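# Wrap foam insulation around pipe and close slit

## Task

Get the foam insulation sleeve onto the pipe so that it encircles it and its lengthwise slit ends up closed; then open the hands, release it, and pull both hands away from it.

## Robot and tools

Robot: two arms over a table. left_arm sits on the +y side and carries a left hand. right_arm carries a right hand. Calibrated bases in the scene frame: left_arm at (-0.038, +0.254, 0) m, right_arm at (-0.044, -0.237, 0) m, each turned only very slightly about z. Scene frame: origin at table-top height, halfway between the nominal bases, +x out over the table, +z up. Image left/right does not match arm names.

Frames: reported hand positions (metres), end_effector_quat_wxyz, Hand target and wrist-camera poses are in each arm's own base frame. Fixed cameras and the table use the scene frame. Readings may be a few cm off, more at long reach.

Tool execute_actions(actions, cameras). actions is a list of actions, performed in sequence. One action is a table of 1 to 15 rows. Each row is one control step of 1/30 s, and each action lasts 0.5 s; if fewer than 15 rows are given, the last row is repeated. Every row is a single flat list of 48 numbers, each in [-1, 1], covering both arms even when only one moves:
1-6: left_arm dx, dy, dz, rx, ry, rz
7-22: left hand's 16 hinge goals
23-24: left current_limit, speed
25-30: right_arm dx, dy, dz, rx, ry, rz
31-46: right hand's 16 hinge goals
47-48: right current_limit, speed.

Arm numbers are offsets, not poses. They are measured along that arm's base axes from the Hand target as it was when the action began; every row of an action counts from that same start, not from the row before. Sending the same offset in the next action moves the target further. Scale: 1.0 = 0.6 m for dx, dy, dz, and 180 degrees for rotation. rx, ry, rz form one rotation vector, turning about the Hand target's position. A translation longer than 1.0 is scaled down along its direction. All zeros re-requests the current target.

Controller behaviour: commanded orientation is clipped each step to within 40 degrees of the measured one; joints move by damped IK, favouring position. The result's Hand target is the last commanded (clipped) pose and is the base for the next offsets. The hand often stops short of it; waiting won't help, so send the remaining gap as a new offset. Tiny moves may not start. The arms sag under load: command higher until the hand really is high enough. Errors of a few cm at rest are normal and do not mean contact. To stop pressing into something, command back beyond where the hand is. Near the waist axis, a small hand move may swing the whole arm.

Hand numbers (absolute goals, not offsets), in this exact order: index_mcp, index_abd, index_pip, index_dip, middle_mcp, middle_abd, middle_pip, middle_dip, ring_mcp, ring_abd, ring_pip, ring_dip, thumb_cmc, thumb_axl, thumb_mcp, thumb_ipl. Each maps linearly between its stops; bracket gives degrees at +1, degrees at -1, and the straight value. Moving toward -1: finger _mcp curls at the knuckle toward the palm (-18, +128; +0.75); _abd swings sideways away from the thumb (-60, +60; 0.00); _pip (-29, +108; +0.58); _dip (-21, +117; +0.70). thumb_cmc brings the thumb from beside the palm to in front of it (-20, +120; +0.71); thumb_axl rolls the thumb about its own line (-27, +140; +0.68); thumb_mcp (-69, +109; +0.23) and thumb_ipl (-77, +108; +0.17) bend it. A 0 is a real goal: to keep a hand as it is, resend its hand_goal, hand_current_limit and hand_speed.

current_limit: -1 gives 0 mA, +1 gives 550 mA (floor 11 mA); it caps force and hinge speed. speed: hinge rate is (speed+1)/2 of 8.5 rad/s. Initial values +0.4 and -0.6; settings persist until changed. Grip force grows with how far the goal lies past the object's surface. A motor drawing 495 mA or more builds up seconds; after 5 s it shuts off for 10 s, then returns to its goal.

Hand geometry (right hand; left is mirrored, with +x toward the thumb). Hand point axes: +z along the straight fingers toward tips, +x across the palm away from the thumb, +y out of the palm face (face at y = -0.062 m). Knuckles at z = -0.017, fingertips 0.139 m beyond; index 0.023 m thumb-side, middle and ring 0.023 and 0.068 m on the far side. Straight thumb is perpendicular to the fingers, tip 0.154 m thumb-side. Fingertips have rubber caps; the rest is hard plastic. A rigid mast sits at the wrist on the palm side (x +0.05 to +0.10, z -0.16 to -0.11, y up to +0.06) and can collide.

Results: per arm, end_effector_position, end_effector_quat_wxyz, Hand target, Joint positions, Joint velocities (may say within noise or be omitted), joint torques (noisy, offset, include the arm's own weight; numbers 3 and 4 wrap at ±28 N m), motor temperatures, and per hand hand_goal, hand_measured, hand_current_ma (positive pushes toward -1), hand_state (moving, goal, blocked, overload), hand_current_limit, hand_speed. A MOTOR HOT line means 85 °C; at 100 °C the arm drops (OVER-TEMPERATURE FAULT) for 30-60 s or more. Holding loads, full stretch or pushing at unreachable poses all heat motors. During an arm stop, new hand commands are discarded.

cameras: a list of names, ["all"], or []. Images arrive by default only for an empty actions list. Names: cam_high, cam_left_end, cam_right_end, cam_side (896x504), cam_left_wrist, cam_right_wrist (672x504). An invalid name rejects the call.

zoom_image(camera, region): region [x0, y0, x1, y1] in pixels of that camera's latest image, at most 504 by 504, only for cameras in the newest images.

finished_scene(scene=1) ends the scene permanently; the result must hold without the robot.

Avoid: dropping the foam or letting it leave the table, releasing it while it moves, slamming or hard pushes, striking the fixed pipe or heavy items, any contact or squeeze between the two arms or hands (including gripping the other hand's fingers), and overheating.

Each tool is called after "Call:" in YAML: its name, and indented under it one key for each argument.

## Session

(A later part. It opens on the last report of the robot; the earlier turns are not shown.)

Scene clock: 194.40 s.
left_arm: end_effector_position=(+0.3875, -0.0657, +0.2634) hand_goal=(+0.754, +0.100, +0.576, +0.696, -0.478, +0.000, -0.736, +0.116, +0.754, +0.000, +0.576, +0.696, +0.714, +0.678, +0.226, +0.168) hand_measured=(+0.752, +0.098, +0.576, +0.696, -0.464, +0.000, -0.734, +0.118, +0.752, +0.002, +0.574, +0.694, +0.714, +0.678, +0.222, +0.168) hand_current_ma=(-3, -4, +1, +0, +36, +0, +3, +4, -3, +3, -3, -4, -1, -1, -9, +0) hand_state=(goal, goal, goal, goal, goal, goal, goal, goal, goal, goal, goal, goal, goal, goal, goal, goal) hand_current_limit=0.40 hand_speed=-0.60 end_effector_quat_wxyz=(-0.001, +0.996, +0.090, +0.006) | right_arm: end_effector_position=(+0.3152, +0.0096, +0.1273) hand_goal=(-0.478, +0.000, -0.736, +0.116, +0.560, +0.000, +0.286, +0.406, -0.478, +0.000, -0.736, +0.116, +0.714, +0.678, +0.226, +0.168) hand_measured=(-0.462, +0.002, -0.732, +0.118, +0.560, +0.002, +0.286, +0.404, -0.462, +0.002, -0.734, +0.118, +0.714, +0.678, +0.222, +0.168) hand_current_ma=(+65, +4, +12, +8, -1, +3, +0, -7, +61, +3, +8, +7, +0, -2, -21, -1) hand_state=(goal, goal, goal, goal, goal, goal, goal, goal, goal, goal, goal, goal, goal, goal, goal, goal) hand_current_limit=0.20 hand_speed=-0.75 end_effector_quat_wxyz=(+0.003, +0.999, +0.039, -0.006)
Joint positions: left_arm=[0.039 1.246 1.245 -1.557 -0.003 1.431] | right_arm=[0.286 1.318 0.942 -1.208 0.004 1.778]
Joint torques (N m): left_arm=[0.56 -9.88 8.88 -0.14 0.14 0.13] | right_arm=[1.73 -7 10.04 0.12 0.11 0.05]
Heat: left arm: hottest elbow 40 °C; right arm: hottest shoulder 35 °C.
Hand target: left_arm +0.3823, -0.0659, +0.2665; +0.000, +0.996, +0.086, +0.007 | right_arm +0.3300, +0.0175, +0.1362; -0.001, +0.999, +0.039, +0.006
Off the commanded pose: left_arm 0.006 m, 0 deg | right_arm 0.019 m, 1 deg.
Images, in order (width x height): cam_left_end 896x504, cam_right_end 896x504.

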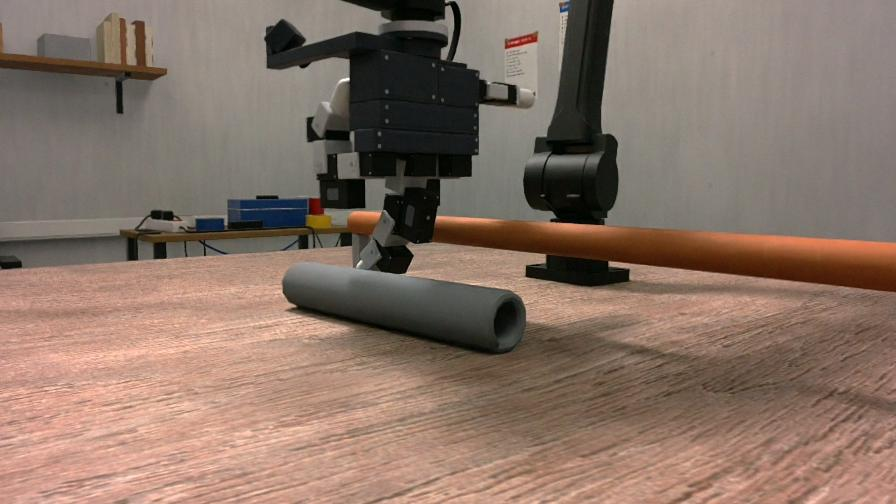

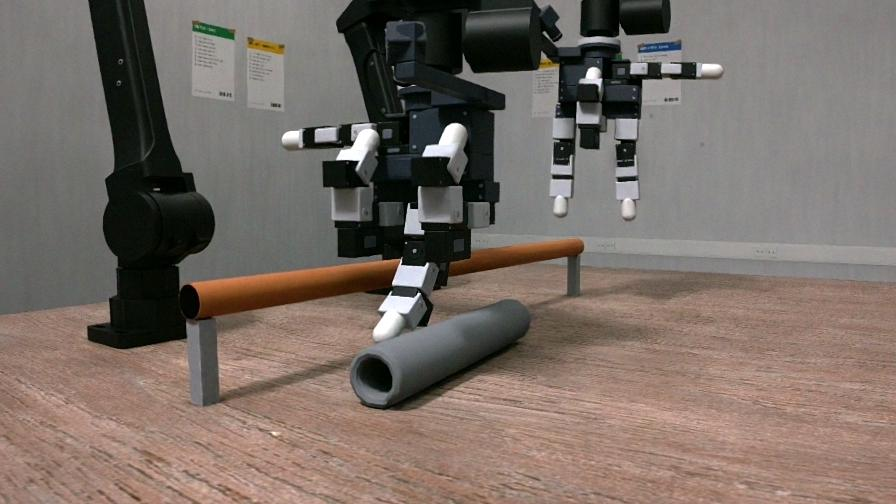

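Call:
execute_actions:
  actions:
    - [[0,0,0,0,0,0,0.754,0.1,0.576,0.696,-0.479,0,-0.737,0.116,0.754,0,0.576,0.696,0.714,0.678,0.226,0.168,0.4,-0.6,-0.012,0,0,0,0,0,-0.479,0,-0.737,0.116,0.05,0,0.285,0.406,-0.479,0,-0.737,0.116,0.714,0.678,0.226,0.168,0.0,-0.65]]
    - [[0,0,0,0,0,0,0.754,0.1,0.576,0.696,-0.479,0,-0.737,0.116,0.754,0,0.576,0.696,0.714,0.678,0.226,0.168,0.4,-0.6,0.015,0,0.04,0,0,0,-0.479,0,-0.737,0.116,0.05,0,0.285,0.406,-0.479,0,-0.737,0.116,0.714,0.678,0.226,0.168,0.0,-0.7]]
  cameras: ["cam_right_end", "cam_left_end", "cam_side"]

Call:
zoom_image:
  camera: "cam_side"
  region: [280, 235, 340, 290]

Call:
zoom_image:
  camera: "cam_side"
  region: [490, 235, 550, 290]

Scene clock: 197.07 s.
left_arm: end_effector_position=(+0.3875, -0.0657, +0.2634) hand_goal=(+0.754, +0.100, +0.576, +0.696, -0.478, +0.000, -0.736, +0.116, +0.754, +0.000, +0.576, +0.696, +0.714, +0.678, +0.226, +0.168) hand_measured=(+0.752, +0.098, +0.576, +0.696, -0.464, +0.000, -0.734, +0.118, +0.752, +0.002, +0.574, +0.694, +0.714, +0.678, +0.222, +0.168) hand_current_ma=(-3, -4, +1, +0, +36, +0, +3, +4, -3, +3, -3, -4, -1, -1, -9, +0) hand_state=(goal, goal, goal, goal, goal, goal, goal, goal, goal, goal, goal, goal, goal, goal, goal, goal) hand_current_limit=0.40 hand_speed=-0.60 end_effector_quat_wxyz=(-0.001, +0.996, +0.090, +0.006) | right_arm: end_effector_position=(+0.3192, +0.0128, +0.1460) hand_goal=(-0.478, +0.000, -0.736, +0.116, +0.050, +0.000, +0.286, +0.406, -0.478, +0.000, -0.736, +0.116, +0.714, +0.678, +0.226, +0.168) hand_measured=(-0.462, +0.002, -0.732, +0.118, +0.068, +0.002, +0.286, +0.404, -0.462, +0.002, -0.734, +0.118, +0.714, +0.678, +0.222, +0.168) hand_current_ma=(+65, +4, +12, +8, +70, +3, +0, -7, +61, +3, +8, +7, +0, -2, -21, -1) hand_state=(goal, goal, goal, goal, goal, goal, goal, goal, goal, goal, goal, goal, goal, goal, goal, goal) hand_current_limit=0.00 hand_speed=-0.70 end_effector_quat_wxyz=(+0.004, +0.999, +0.040, -0.010)
Joint positions: left_arm=[0.039 1.246 1.245 -1.557 -0.003 1.431] | right_arm=[0.291 1.318 0.993 -1.267 0.004 1.783]
Joint torques (N m): left_arm=[0.38 -9.52 8.91 -0.17 0.12 0.12] | right_arm=[1.32 -8.35 10.14 0.01 0.16 -0.01]
Heat: left arm: hottest elbow 40 °C; right arm: hottest shoulder 35 °C.
Hand target: left_arm +0.3823, -0.0659, +0.2665; +0.000, +0.996, +0.086, +0.007 | right_arm +0.3318, +0.0174, +0.1602; +0.000, +0.999, +0.039, +0.006
Off the commanded pose: left_arm 0.006 m, 0 deg | right_arm 0.020 m, 2 deg.
Images, in order (width x height): cam_left_end 896x504, cam_right_end 896x504, cam_side 896x504.

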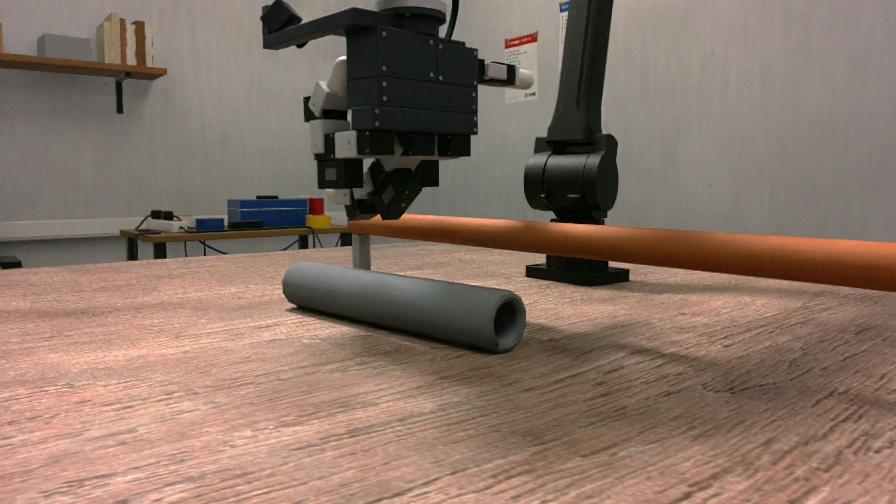

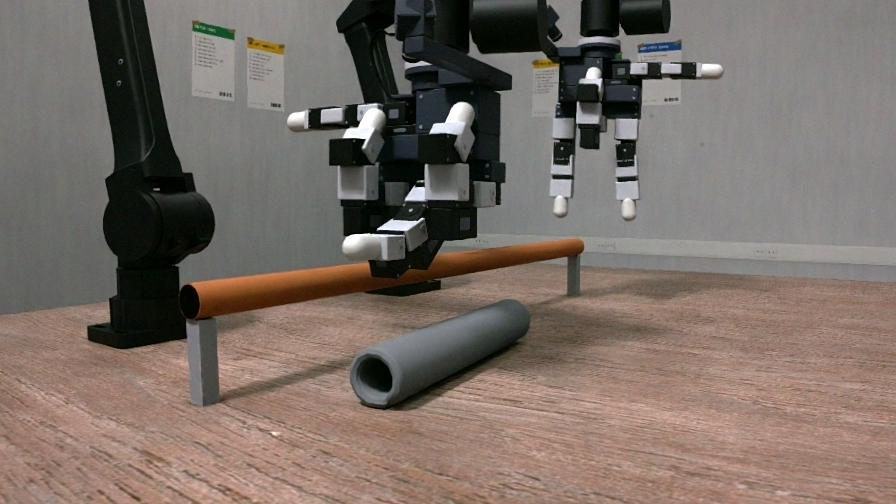

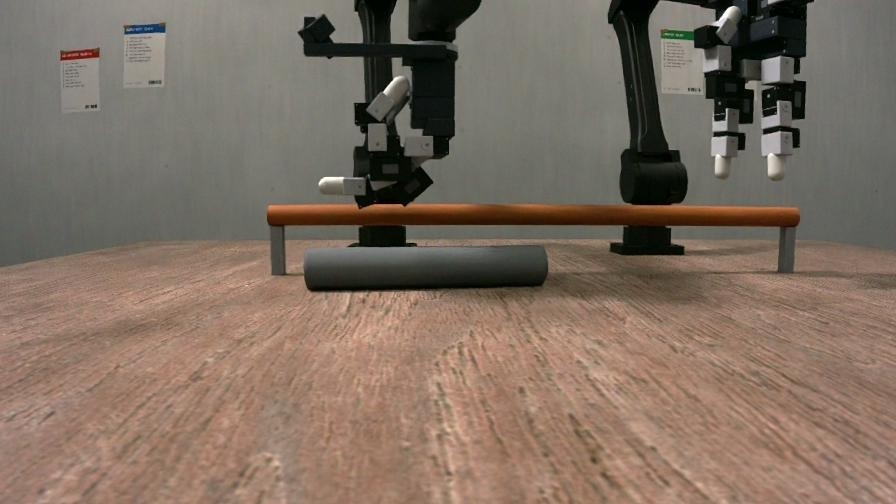

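Scaled by 8.400 from the camera's 896x504 image, which has a finer 1280x720 frame.

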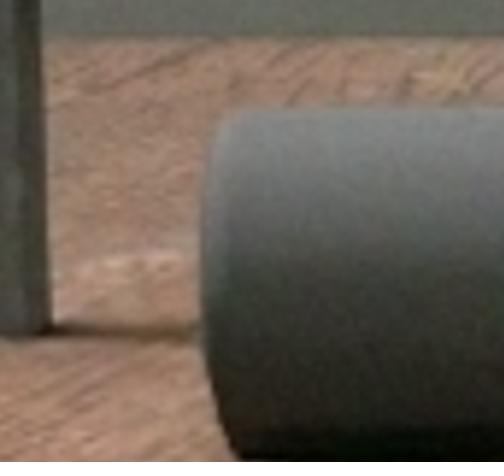

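Scaled by 8.400 from the camera's 896x504 image, which has a finer 1280x720 frame.

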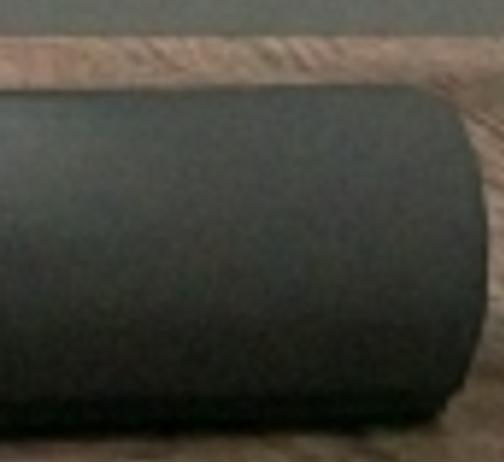

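Call:
execute_actions:
  actions:
    - [[0,0,0,0,0,0,0.754,0.1,0.576,0.696,-0.479,0,-0.737,0.116,0.754,0,0.576,0.696,0.714,0.678,0.226,0.168,0.4,-0.6,0.03,0.01,0,0,0,0.015,-0.479,0,-0.737,0.116,0.05,0,0.285,0.406,-0.479,0,-0.737,0.116,0.714,0.678,0.226,0.168,0.0,-0.65]]
    - [[0,0,0,0,0,0,0.754,0.1,0.576,0.696,-0.479,0,-0.737,0.116,0.754,0,0.576,0.696,0.714,0.678,0.226,0.168,0.4,-0.6,0,0,0,0,0,0,-0.479,0,-0.737,0.116,0.05,0,0.285,0.406,-0.479,0,-0.737,0.116,0.714,0.678,0.226,0.168,0.0,-0.65]]
  cameras: []

Scene clock: 199.27 s.
left_arm: end_effector_position=(+0.3875, -0.0657, +0.2634) hand_goal=(+0.754, +0.100, +0.576, +0.696, -0.478, +0.000, -0.736, +0.116, +0.754, +0.000, +0.576, +0.696, +0.714, +0.678, +0.226, +0.168) hand_measured=(+0.752, +0.098, +0.576, +0.696, -0.464, +0.000, -0.734, +0.118, +0.752, +0.002, +0.574, +0.694, +0.714, +0.678, +0.222, +0.168) hand_current_ma=(-3, -4, +1, +0, +36, +0, +3, +4, -3, +3, -3, -4, -1, -1, -9, +0) hand_state=(goal, goal, goal, goal, goal, goal, goal, goal, goal, goal, goal, goal, goal, goal, goal, goal) hand_current_limit=0.40 hand_speed=-0.60 end_effector_quat_wxyz=(-0.001, +0.996, +0.090, +0.006) | right_arm: end_effector_position=(+0.3349, +0.0164, +0.1506) hand_goal=(-0.478, +0.000, -0.736, +0.116, +0.050, +0.000, +0.286, +0.406, -0.478, +0.000, -0.736, +0.116, +0.714, +0.678, +0.226, +0.168) hand_measured=(-0.462, +0.002, -0.732, +0.118, +0.068, +0.002, +0.286, +0.404, -0.462, +0.002, -0.734, +0.118, +0.714, +0.678, +0.222, +0.168) hand_current_ma=(+65, +4, +12, +8, +70, +3, +0, -7, +61, +3, +8, +7, +0, -2, -21, -1) hand_state=(goal, goal, goal, goal, goal, goal, goal, goal, goal, goal, goal, goal, goal, goal, goal, goal) hand_current_limit=0.00 hand_speed=-0.65 end_effector_quat_wxyz=(+0.003, +0.999, +0.054, -0.004)
Joint positions: left_arm=[0.039 1.246 1.245 -1.557 -0.003 1.431] | right_arm=[0.291 1.342 1.03 -1.268 0.004 1.754]
Joint torques (N m): left_arm=[0.32 -9.7 8.94 -0.18 0.13 0.13] | right_arm=[1.44 -7.65 10.35 0.05 0.15 -0.09]
Heat: left arm: hottest elbow 40 °C; right arm: hottest shoulder 35 °C.
Hand target: left_arm +0.3823, -0.0659, +0.2665; +0.000, +0.996, +0.086, +0.007 | right_arm +0.3497, +0.0234, +0.1602; -0.001, +0.998, +0.062, +0.006
Off the commanded pose: left_arm 0.006 m, 0 deg | right_arm 0.019 m, 2 deg.
No camera images: "cameras" was empty.

Call:
execute_actions:
  actions:
    - [[0,0,0,0,0,0,0.754,0.1,0.576,0.696,-0.479,0,-0.737,0.116,0.754,0,0.576,0.696,0.714,0.678,0.226,0.168,0.4,-0.6,0,0,0,0,0,0,0.754,0.15,0.576,0.696,0.05,0,0.285,0.406,0.754,-0.15,0.576,0.696,0.714,0.678,0.226,0.168,0.2,-0.5]]
    - [[0,0,0,0,0,0,0.754,0.1,0.576,0.696,-0.479,0,-0.737,0.116,0.754,0,0.576,0.696,0.714,0.678,0.226,0.168,0.4,-0.6,0,0,0,0,0,0,0.754,0.15,0.576,0.696,0.05,0,0.285,0.406,0.754,-0.15,0.576,0.696,0.714,0.678,0.226,0.168,0.2,-0.5]]
  cameras: ["cam_right_end", "cam_left_end", "cam_side", "cam_right_wrist"]

Scene clock: 200.67 s.
left_arm: end_effector_position=(+0.3875, -0.0657, +0.2634) hand_goal=(+0.754, +0.100, +0.576, +0.696, -0.478, +0.000, -0.736, +0.116, +0.754, +0.000, +0.576, +0.696, +0.714, +0.678, +0.226, +0.168) hand_measured=(+0.752, +0.098, +0.576, +0.696, -0.464, +0.000, -0.734, +0.118, +0.752, +0.002, +0.574, +0.694, +0.714, +0.678, +0.222, +0.168) hand_current_ma=(-3, -4, +1, +0, +36, +0, +3, +4, -3, +3, -3, -4, -1, -1, -9, +0) hand_state=(goal, goal, goal, goal, goal, goal, goal, goal, goal, goal, goal, goal, goal, goal, goal, goal) hand_current_limit=0.40 hand_speed=-0.60 end_effector_quat_wxyz=(-0.001, +0.996, +0.090, +0.006) | right_arm: end_effector_position=(+0.3348, +0.0165, +0.1505) hand_goal=(+0.754, +0.150, +0.576, +0.696, +0.050, +0.000, +0.286, +0.406, +0.754, -0.150, +0.576, +0.696, +0.714, +0.678, +0.226, +0.168) hand_measured=(+0.750, +0.146, +0.572, +0.694, +0.068, +0.002, +0.286, +0.404, +0.750, -0.146, +0.572, +0.694, +0.714, +0.678, +0.222, +0.168) hand_current_ma=(-12, -9, -11, -7, +69, +3, +0, -7, -12, +11, -10, -7, +0, -2, -21, -1) hand_state=(goal, goal, goal, goal, goal, goal, goal, goal, goal, goal, goal, goal, goal, goal, goal, goal) hand_current_limit=0.20 hand_speed=-0.50 end_effector_quat_wxyz=(+0.002, +0.999, +0.054, -0.004)
Joint positions: left_arm=[0.039 1.246 1.245 -1.557 -0.003 1.431] | right_arm=[0.291 1.342 1.03 -1.268 0.003 1.754]
Joint torques (N m): left_arm=[0.15 -9.76 8.92 -0.18 0.13 0.13] | right_arm=[1.9 -7.3 10.33 -0.01 0.08 -0.11]
Heat: left arm: hottest elbow 40 °C; right arm: hottest shoulder 35 °C.
Hand target: left_arm +0.3823, -0.0659, +0.2665; +0.000, +0.996, +0.086, +0.007 | right_arm +0.3497, +0.0234, +0.1602; -0.001, +0.998, +0.062, +0.006
Off the commanded pose: left_arm 0.006 m, 0 deg | right_arm 0.019 m, 2 deg.
Images, in order (width x height): cam_left_end 896x504, cam_right_end 896x504, cam_side 896x504, cam_right_wrist 672x504.

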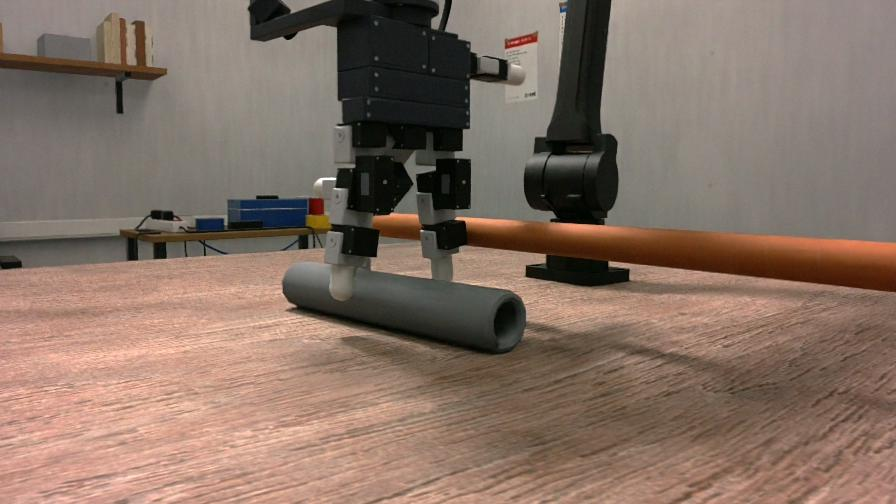

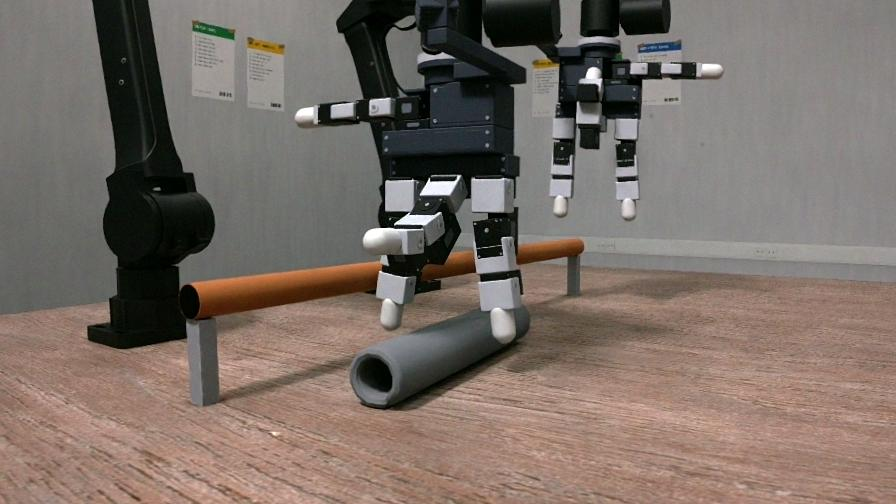

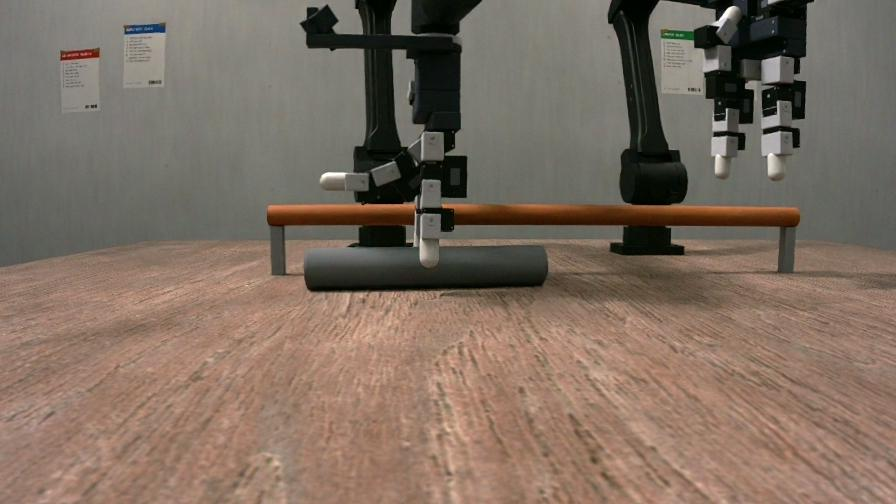

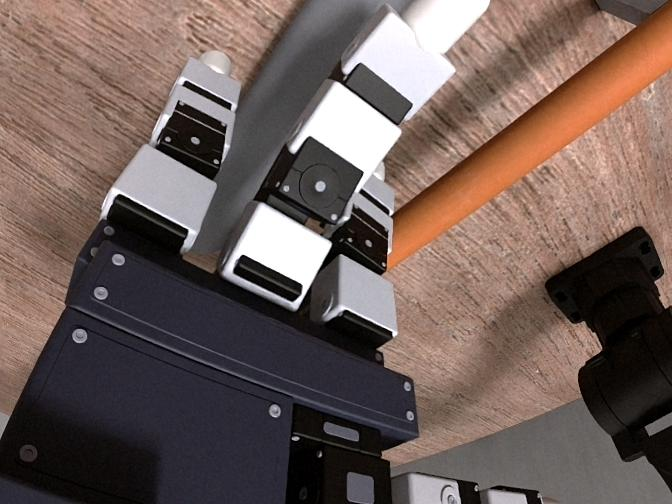

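Call:
execute_actions:
  actions:
    - [[0,0,0,0,0,0,0.754,0.1,0.576,0.696,-0.479,0,-0.737,0.116,0.754,0,0.576,0.696,0.714,0.678,0.226,0.168,0.4,-0.6,-0.008,-0.002,-0.02,0,0,0,0.754,0.15,0.576,0.696,0.05,0,0.285,0.406,0.754,-0.15,0.576,0.696,0.714,0.678,0.226,0.168,0.2,-0.5]]
    - [[0,0,0,0,0,0,0.754,0.1,0.576,0.696,-0.479,0,-0.737,0.116,0.754,0,0.576,0.696,0.714,0.678,0.226,0.168,0.4,-0.6,-0.008,-0.002,-0.02,0,0,0,0.754,0.15,0.576,0.696,0.05,0,0.285,0.406,0.754,-0.15,0.576,0.696,0.714,0.678,0.226,0.168,0.2,-0.5]]
    - [[0,0,0,0,0,0,0.754,0.1,0.576,0.696,-0.479,0,-0.737,0.116,0.754,0,0.576,0.696,0.714,0.678,0.226,0.168,0.4,-0.6,-0.008,-0.002,-0.018,0,0,0,0.754,0.15,0.576,0.696,0.05,0,0.285,0.406,0.754,-0.15,0.576,0.696,0.714,0.678,0.226,0.168,0.2,-0.5]]
  cameras: ["cam_right_end", "cam_left_end", "cam_right_wrist"]

Scene clock: 202.73 s.
left_arm: end_effector_position=(+0.3875, -0.0657, +0.2634) hand_goal=(+0.754, +0.100, +0.576, +0.696, -0.478, +0.000, -0.736, +0.116, +0.754, +0.000, +0.576, +0.696, +0.714, +0.678, +0.226, +0.168) hand_measured=(+0.752, +0.098, +0.576, +0.696, -0.464, +0.000, -0.734, +0.118, +0.752, +0.002, +0.574, +0.694, +0.714, +0.678, +0.222, +0.168) hand_current_ma=(-3, -4, +1, +0, +36, +0, +3, +4, -3, +3, -3, -4, -1, -1, -9, +0) hand_state=(goal, goal, goal, goal, goal, goal, goal, goal, goal, goal, goal, goal, goal, goal, goal, goal) hand_current_limit=0.40 hand_speed=-0.60 end_effector_quat_wxyz=(-0.001, +0.996, +0.090, +0.006) | right_arm: end_effector_position=(+0.3321, +0.0162, +0.1286) hand_goal=(+0.754, +0.150, +0.576, +0.696, +0.050, +0.000, +0.286, +0.406, +0.754, -0.150, +0.576, +0.696, +0.714, +0.678, +0.226, +0.168) hand_measured=(+0.750, +0.146, +0.572, +0.694, +0.068, +0.002, +0.286, +0.404, +0.750, -0.146, +0.572, +0.694, +0.714, +0.678, +0.222, +0.168) hand_current_ma=(-12, -9, -11, -7, +68, +3, +0, -7, -12, +11, -10, -7, +0, -2, -21, -1) hand_state=(goal, goal, goal, goal, goal, goal, goal, goal, goal, goal, goal, goal, goal, goal, goal, goal) hand_current_limit=0.20 hand_speed=-0.50 end_effector_quat_wxyz=(+0.000, +0.998, +0.055, +0.005)
Joint positions: left_arm=[0.039 1.246 1.245 -1.557 -0.003 1.431] | right_arm=[0.293 1.342 0.971 -1.19 0.003 1.754]
Joint torques (N m): left_arm=[0.44 -9.35 8.92 -0.23 0.11 0.12] | right_arm=[1.79 -7.82 6.74 0.72 0.09 -0.1]
Heat: left arm: hottest elbow 40 °C; right arm: hottest shoulder 35 °C.
Hand target: left_arm +0.3823, -0.0659, +0.2665; +0.000, +0.996, +0.086, +0.007 | right_arm +0.3353, +0.0198, +0.1254; -0.001, +0.998, +0.062, +0.006
Off the commanded pose: left_arm 0.006 m, 0 deg | right_arm 0.006 m, 1 deg.
Images, in order (width x height): cam_left_end 896x504, cam_right_end 896x504, cam_right_wrist 672x504.

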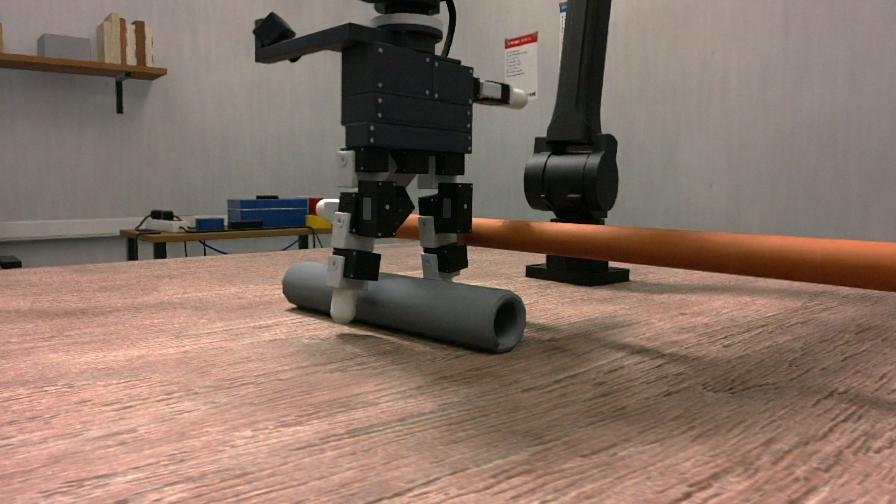

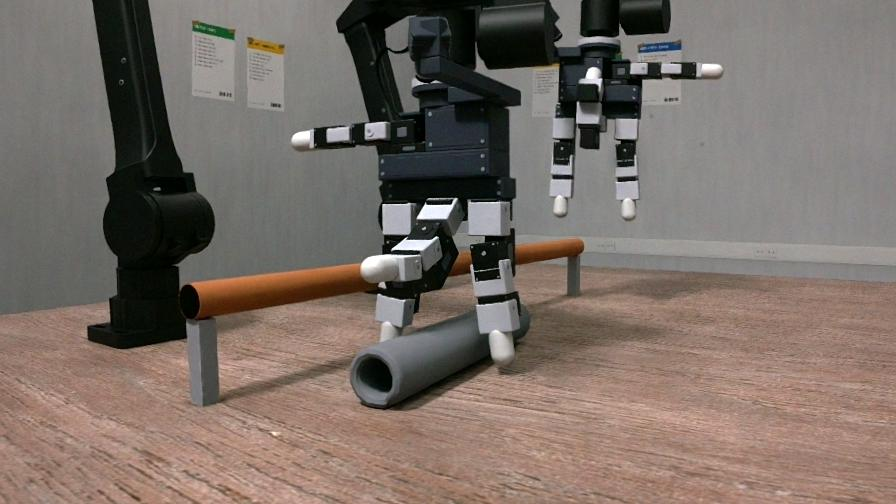

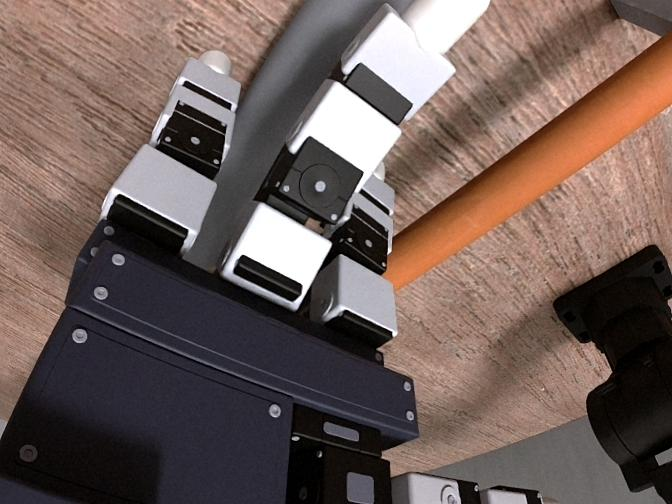

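Call:
execute_actions:
  actions:
    - [[0,0,0,0,0,0,0.754,0.1,0.576,0.696,-0.479,0,-0.737,0.116,0.754,0,0.576,0.696,0.714,0.678,0.226,0.168,0.4,-0.6,0,0,-0.009,0,0,0,0.754,0.1,0.576,0.696,0.05,0,0.285,0.406,0.754,0.03,0.576,0.696,0.714,0.678,0.226,0.168,0.0,-0.7]]
    - [[0,0,0,0,0,0,0.754,0.1,0.576,0.696,-0.479,0,-0.737,0.116,0.754,0,0.576,0.696,0.714,0.678,0.226,0.168,0.4,-0.6,0,0,0,0,0,0,0.754,-0.15,0.576,0.696,0.05,0,0.285,0.406,0.754,0.03,0.576,0.696,0.714,0.678,0.226,0.168,0.0,-0.8]]
  cameras: ["cam_right_end", "cam_left_end", "cam_right_wrist"]

Scene clock: 204.13 s.
left_arm: end_effector_position=(+0.3875, -0.0657, +0.2634) hand_goal=(+0.754, +0.100, +0.576, +0.696, -0.478, +0.000, -0.736, +0.116, +0.754, +0.000, +0.576, +0.696, +0.714, +0.678, +0.226, +0.168) hand_measured=(+0.752, +0.098, +0.576, +0.696, -0.464, +0.000, -0.734, +0.118, +0.752, +0.002, +0.574, +0.694, +0.714, +0.678, +0.222, +0.168) hand_current_ma=(-3, -4, +1, +0, +36, +0, +3, +4, -3, +3, -3, -4, -1, -1, -9, +0) hand_state=(goal, goal, goal, goal, goal, goal, goal, goal, goal, goal, goal, goal, goal, goal, goal, goal) hand_current_limit=0.40 hand_speed=-0.60 end_effector_quat_wxyz=(-0.001, +0.996, +0.090, +0.006) | right_arm: end_effector_position=(+0.3326, +0.0164, +0.1254) hand_goal=(+0.754, -0.150, +0.576, +0.696, +0.050, +0.000, +0.286, +0.406, +0.754, +0.030, +0.576, +0.696, +0.714, +0.678, +0.226, +0.168) hand_measured=(+0.750, -0.146, +0.572, +0.694, +0.068, +0.002, +0.286, +0.404, +0.750, +0.026, +0.572, +0.694, +0.714, +0.678, +0.222, +0.168) hand_current_ma=(-12, +12, -11, -7, +68, +3, +0, -7, -12, -10, -10, -7, +0, -2, -21, -1) hand_state=(goal, goal, goal, goal, goal, goal, goal, goal, goal, goal, goal, goal, goal, goal, goal, goal) hand_current_limit=0.00 hand_speed=-0.80 end_effector_quat_wxyz=(-0.001, +0.998, +0.055, +0.008)
Joint positions: left_arm=[0.039 1.246 1.245 -1.557 -0.003 1.431] | right_arm=[0.293 1.342 0.963 -1.175 0.003 1.754]
Joint torques (N m): left_arm=[0.44 -9.64 8.94 -0.23 0.12 0.12] | right_arm=[1.79 -7.18 6.52 0.75 0.07 -0.08]
Heat: left arm: hottest elbow 40 °C; right arm: hottest shoulder 35 °C.
Hand target: left_arm +0.3823, -0.0659, +0.2665; +0.000, +0.996, +0.086, +0.007 | right_arm +0.3354, +0.0198, +0.1200; -0.001, +0.998, +0.062, +0.006
Off the commanded pose: left_arm 0.006 m, 0 deg | right_arm 0.007 m, 1 deg.
Images, in order (width x height): cam_left_end 896x504, cam_right_end 896x504, cam_right_wrist 672x504.

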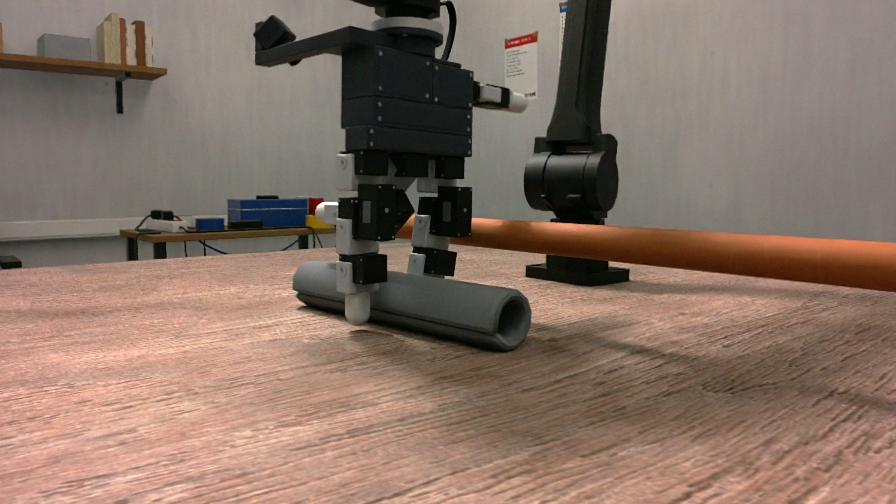

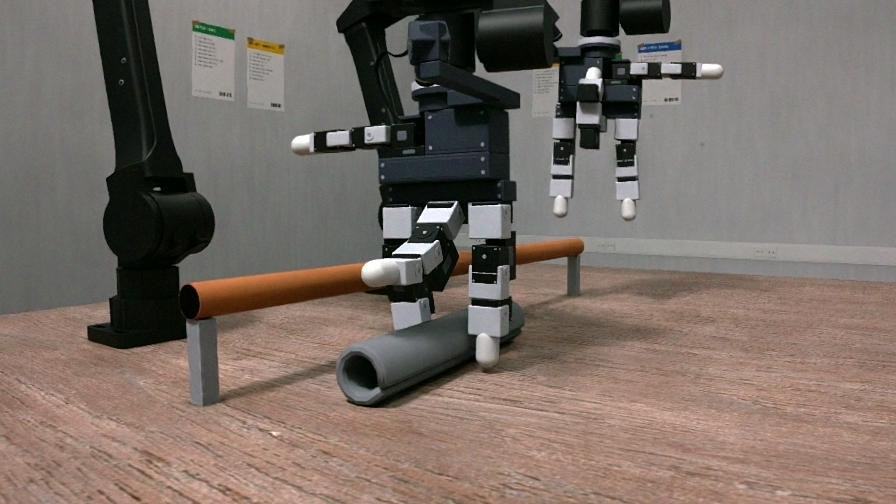

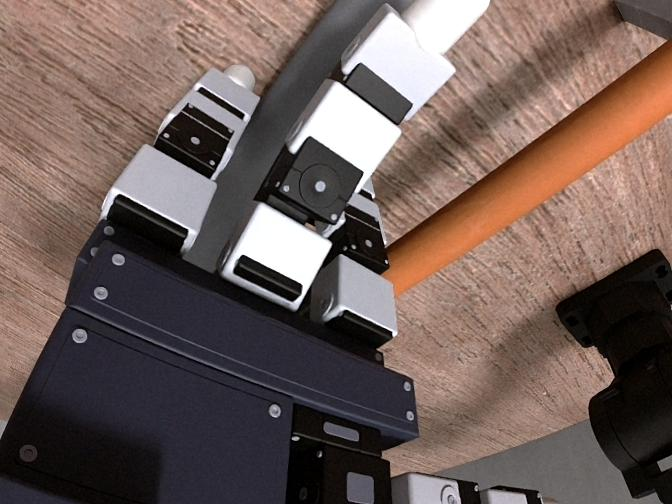

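Call:
zoom_image:
  camera: "cam_right_end"
  region: [325, 325, 405, 410]

Scaled by 5.929 from the camera's 896x504 image, which has a finer 1280x720 frame.

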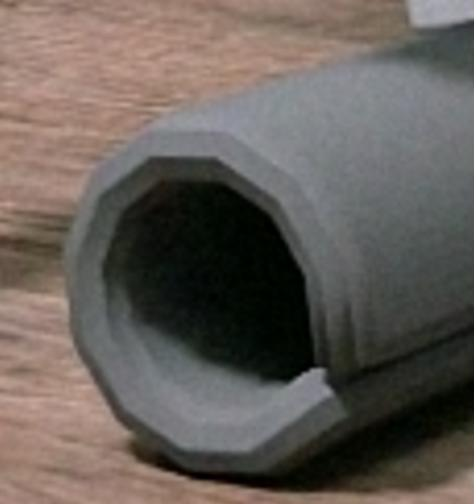

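Call:
execute_actions:
  actions:
    - [[0,0,0,0,0,0,0.754,0.1,0.576,0.696,-0.479,0,-0.737,0.116,0.754,0,0.576,0.696,0.714,0.678,0.226,0.168,0.4,-0.6,0,0,0,0,0,0,0.754,-0.15,0.576,0.696,0.479,0,0.285,0.406,0.754,0.03,0.576,0.696,0.714,0.678,0.226,0.168,0.2,-0.7]]
  cameras: ["cam_right_end", "cam_left_end"]

Call:
zoom_image:
  camera: "cam_right_end"
  region: [300, 240, 550, 410]

Scene clock: 205.73 s.
left_arm: end_effector_position=(+0.3875, -0.0657, +0.2634) hand_goal=(+0.754, +0.100, +0.576, +0.696, -0.478, +0.000, -0.736, +0.116, +0.754, +0.000, +0.576, +0.696, +0.714, +0.678, +0.226, +0.168) hand_measured=(+0.752, +0.098, +0.576, +0.696, -0.464, +0.000, -0.734, +0.118, +0.752, +0.002, +0.574, +0.694, +0.714, +0.678, +0.222, +0.168) hand_current_ma=(-3, -4, +1, +0, +36, +0, +3, +4, -3, +3, -3, -4, -1, -1, -9, +0) hand_state=(goal, goal, goal, goal, goal, goal, goal, goal, goal, goal, goal, goal, goal, goal, goal, goal) hand_current_limit=0.40 hand_speed=-0.60 end_effector_quat_wxyz=(-0.001, +0.996, +0.090, +0.006) | right_arm: end_effector_position=(+0.3327, +0.0159, +0.1256) hand_goal=(+0.754, -0.150, +0.576, +0.696, +0.480, +0.000, +0.286, +0.406, +0.754, +0.030, +0.576, +0.696, +0.714, +0.678, +0.226, +0.168) hand_measured=(+0.750, -0.146, +0.572, +0.694, +0.420, +0.002, +0.268, +0.398, +0.750, +0.026, +0.572, +0.694, +0.714, +0.678, +0.222, +0.168) hand_current_ma=(-11, +12, -11, -7, -268, +3, -67, -30, -11, -9, -10, -7, +0, -2, -21, -1) hand_state=(goal, goal, goal, goal, blocked, goal, goal, goal, goal, goal, goal, goal, goal, goal, goal, goal) hand_current_limit=0.20 hand_speed=-0.70 end_effector_quat_wxyz=(+0.001, +0.998, +0.055, +0.009)
Joint positions: left_arm=[0.039 1.246 1.245 -1.557 -0.003 1.431] | right_arm=[0.293 1.342 0.963 -1.175 0.006 1.754]
Joint torques (N m): left_arm=[0.32 -9.52 8.99 -0.17 0.13 0.12] | right_arm=[1.79 -7.41 6.58 0.76 -0.06 -0.09]
Heat: left arm: hottest elbow 40 °C; right arm: hottest shoulder 35 °C.
Hand target: left_arm +0.3823, -0.0659, +0.2665; +0.000, +0.996, +0.086, +0.007 | right_arm +0.3354, +0.0199, +0.1200; -0.001, +0.998, +0.062, +0.006
Off the commanded pose: left_arm 0.006 m, 0 deg | right_arm 0.007 m, 1 deg.
Images, in order (width x height): cam_left_end 896x504, cam_right_end 896x504.

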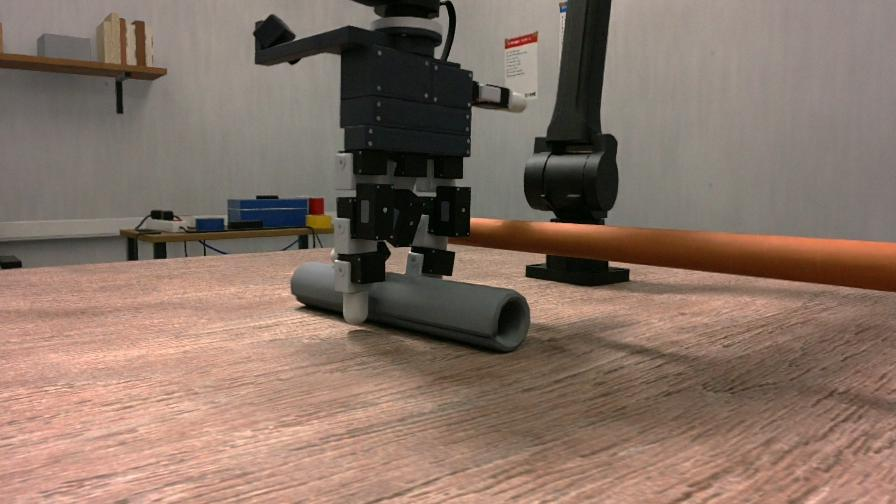

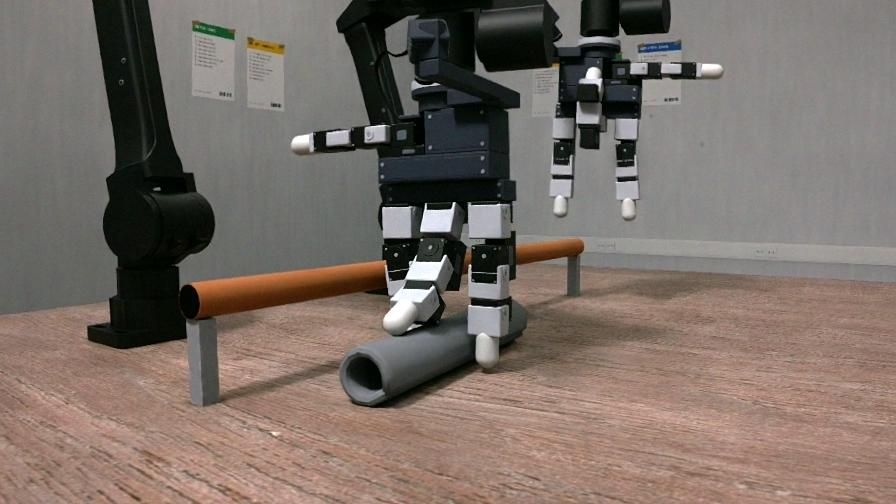

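Scaled by 2.016 from the camera's 896x504 image, which has a finer 1280x720 frame.

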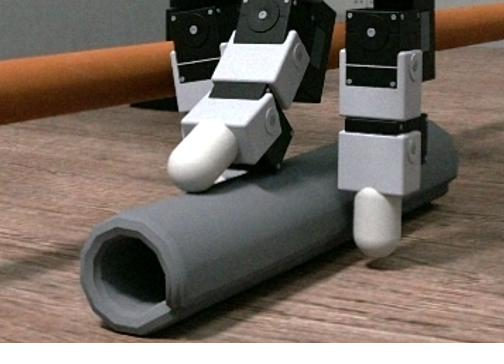

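Call:
execute_actions:
  actions:
    - [[0,0,0,0,0,0,0.754,0.1,0.576,0.696,-0.479,0,-0.737,0.116,0.754,0,0.576,0.696,0.714,0.678,0.226,0.168,0.4,-0.6,0,0,0,0,0,0,0.754,0.15,0.576,0.696,0.479,0,0.285,0.406,0.754,-0.1,0.576,0.696,0.714,0.678,0.226,0.168,0.2,-0.7]]
  cameras: ["cam_right_end"]

Call:
zoom_image:
  camera: "cam_right_end"
  region: [325, 325, 405, 410]

Scene clock: 206.60 s.
left_arm: end_effector_position=(+0.3875, -0.0657, +0.2634) hand_goal=(+0.754, +0.100, +0.576, +0.696, -0.478, +0.000, -0.736, +0.116, +0.754, +0.000, +0.576, +0.696, +0.714, +0.678, +0.226, +0.168) hand_measured=(+0.752, +0.098, +0.576, +0.696, -0.464, +0.000, -0.734, +0.118, +0.752, +0.002, +0.574, +0.694, +0.714, +0.678, +0.222, +0.168) hand_current_ma=(-3, -4, +1, +0, +36, +0, +3, +4, -3, +3, -3, -4, -1, -1, -9, +0) hand_state=(goal, goal, goal, goal, goal, goal, goal, goal, goal, goal, goal, goal, goal, goal, goal, goal) hand_current_limit=0.40 hand_speed=-0.60 end_effector_quat_wxyz=(-0.001, +0.996, +0.090, +0.006) | right_arm: end_effector_position=(+0.3327, +0.0159, +0.1256) hand_goal=(+0.754, +0.150, +0.576, +0.696, +0.480, +0.000, +0.286, +0.406, +0.754, -0.100, +0.576, +0.696, +0.714, +0.678, +0.226, +0.168) hand_measured=(+0.750, +0.146, +0.572, +0.694, +0.420, +0.002, +0.268, +0.398, +0.750, -0.096, +0.572, +0.694, +0.714, +0.678, +0.222, +0.168) hand_current_ma=(-11, -11, -11, -7, -268, +3, -67, -30, -11, +13, -10, -7, +0, -2, -21, -1) hand_state=(goal, goal, goal, goal, blocked, goal, goal, goal, goal, goal, goal, goal, goal, goal, goal, goal) hand_current_limit=0.20 hand_speed=-0.70 end_effector_quat_wxyz=(+0.001, +0.998, +0.055, +0.009)
Joint positions: left_arm=[0.039 1.246 1.245 -1.557 -0.003 1.431] | right_arm=[0.293 1.342 0.963 -1.175 0.006 1.754]
Joint torques (N m): left_arm=[0.56 -9.7 8.96 -0.21 0.13 0.12] | right_arm=[1.79 -7.65 6.63 0.73 -0.04 -0.09]
Heat: left arm: hottest elbow 40 °C; right arm: hottest shoulder 35 °C.
Hand target: left_arm +0.3823, -0.0659, +0.2665; +0.000, +0.996, +0.086, +0.007 | right_arm +0.3354, +0.0199, +0.1200; -0.001, +0.998, +0.062, +0.006
Off the commanded pose: left_arm 0.006 m, 0 deg | right_arm 0.007 m, 1 deg.
Images, in order (width x height): cam_right_end 896x504.

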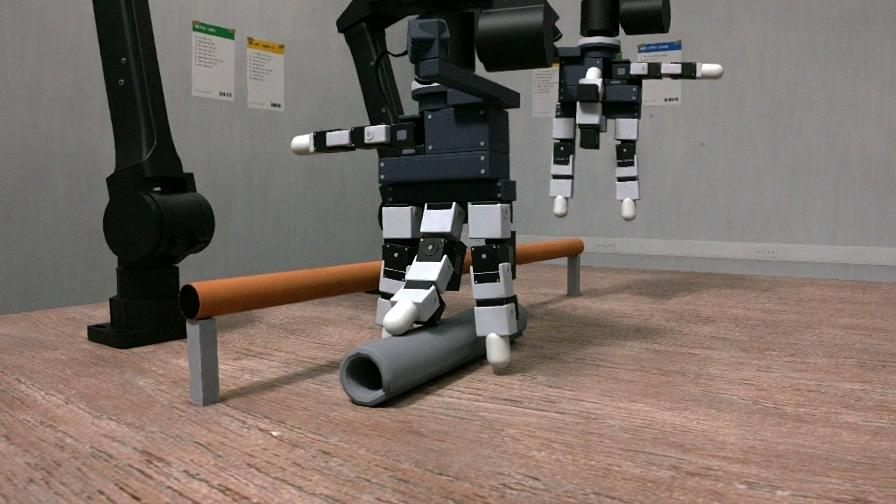

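Scaled by 5.929 from the camera's 896x504 image, which has a finer 1280x720 frame.

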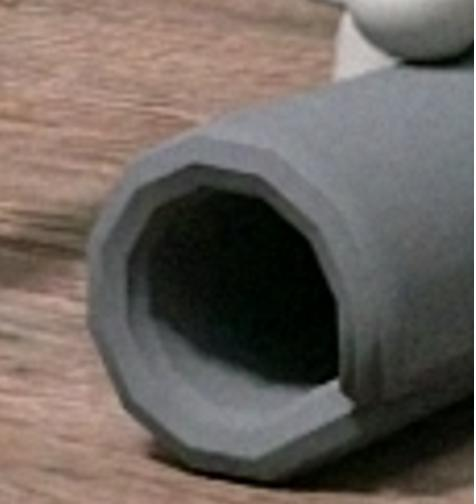

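Call:
execute_actions:
  actions:
    - [[0,0,0,0,0,0,0.754,0.1,0.576,0.696,-0.479,0,-0.737,0.116,0.754,0,0.576,0.696,0.714,0.678,0.226,0.168,0.4,-0.6,0.0166,0.0018,0.004,0,0,0,0.754,0.15,0.576,0.696,0.479,0,0.285,0.406,0.754,-0.1,0.576,0.696,0.714,0.678,0.226,0.168,0.2,-0.7]]
    - [[0,0,0,0,0,0,0.754,0.1,0.576,0.696,-0.479,0,-0.737,0.116,0.754,0,0.576,0.696,0.714,0.678,0.226,0.168,0.4,-0.6,0.0166,0.0018,0.003,0,0,0,0.754,0.15,0.576,0.696,0.479,0,0.285,0.406,0.754,-0.1,0.576,0.696,0.714,0.678,0.226,0.168,0.2,-0.7]]
    - [[0,0,0,0,0,0,0.754,0.1,0.576,0.696,-0.479,0,-0.737,0.116,0.754,0,0.576,0.696,0.714,0.678,0.226,0.168,0.4,-0.6,0.0166,0.0018,0.003,0,0,0,0.754,0.15,0.576,0.696,0.479,0,0.285,0.406,0.754,-0.1,0.576,0.696,0.714,0.678,0.226,0.168,0.2,-0.7]]
  cameras: ["cam_right_end"]

Call:
zoom_image:
  camera: "cam_right_end"
  region: [325, 325, 405, 410]

Scene clock: 208.60 s.
left_arm: end_effector_position=(+0.3875, -0.0657, +0.2634) hand_goal=(+0.754, +0.100, +0.576, +0.696, -0.478, +0.000, -0.736, +0.116, +0.754, +0.000, +0.576, +0.696, +0.714, +0.678, +0.226, +0.168) hand_measured=(+0.752, +0.098, +0.576, +0.696, -0.464, +0.000, -0.734, +0.118, +0.752, +0.002, +0.574, +0.694, +0.714, +0.678, +0.222, +0.168) hand_current_ma=(-3, -4, +1, +0, +36, +0, +3, +4, -3, +3, -3, -4, -1, -1, -9, +0) hand_state=(goal, goal, goal, goal, goal, goal, goal, goal, goal, goal, goal, goal, goal, goal, goal, goal) hand_current_limit=0.40 hand_speed=-0.60 end_effector_quat_wxyz=(-0.001, +0.996, +0.090, +0.006) | right_arm: end_effector_position=(+0.3538, +0.0209, +0.1244) hand_goal=(+0.754, +0.150, +0.576, +0.696, +0.480, +0.000, +0.286, +0.406, +0.754, -0.100, +0.576, +0.696, +0.714, +0.678, +0.226, +0.168) hand_measured=(+0.750, +0.146, +0.572, +0.694, +0.422, +0.000, +0.262, +0.396, +0.750, -0.096, +0.572, +0.694, +0.714, +0.678, +0.222, +0.168) hand_current_ma=(-11, -10, -11, -7, -263, +1, -97, -33, -11, +12, -10, -7, +0, -2, -21, -1) hand_state=(goal, goal, goal, goal, blocked, goal, blocked, goal, goal, goal, goal, goal, goal, goal, goal, goal) hand_current_limit=0.20 hand_speed=-0.70 end_effector_quat_wxyz=(+0.003, +0.998, +0.062, +0.006)
Joint positions: left_arm=[0.039 1.246 1.245 -1.557 -0.003 1.431] | right_arm=[0.292 1.401 1.016 -1.175 0.008 1.74]
Joint torques (N m): left_arm=[0.21 -9.58 8.84 -0.17 0.12 0.14] | right_arm=[0.67 -7.88 9.31 0.16 -0.14 -0.08]
Heat: left arm: hottest elbow 40 °C; right arm: hottest shoulder 35 °C.
Hand target: left_arm +0.3823, -0.0659, +0.2665; +0.000, +0.996, +0.086, +0.007 | right_arm +0.3653, +0.0231, +0.1261; -0.001, +0.998, +0.062, +0.006
Off the commanded pose: left_arm 0.006 m, 0 deg | right_arm 0.012 m, 0 deg.
Images, in order (width x height): cam_right_end 896x504.

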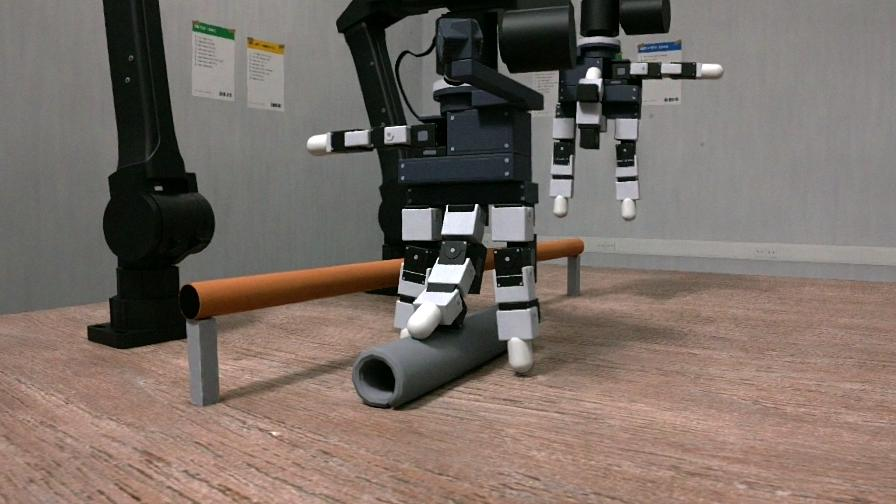

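Scaled by 5.929 from the camera's 896x504 image, which has a finer 1280x720 frame.

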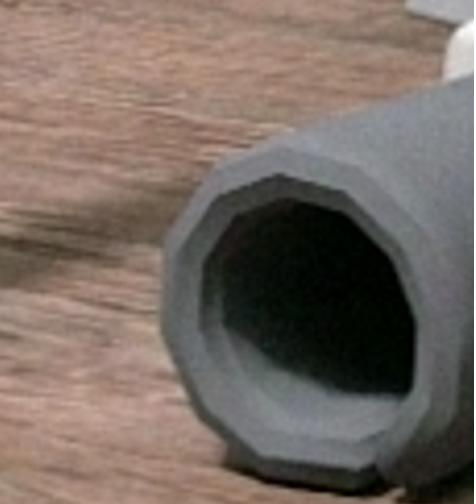

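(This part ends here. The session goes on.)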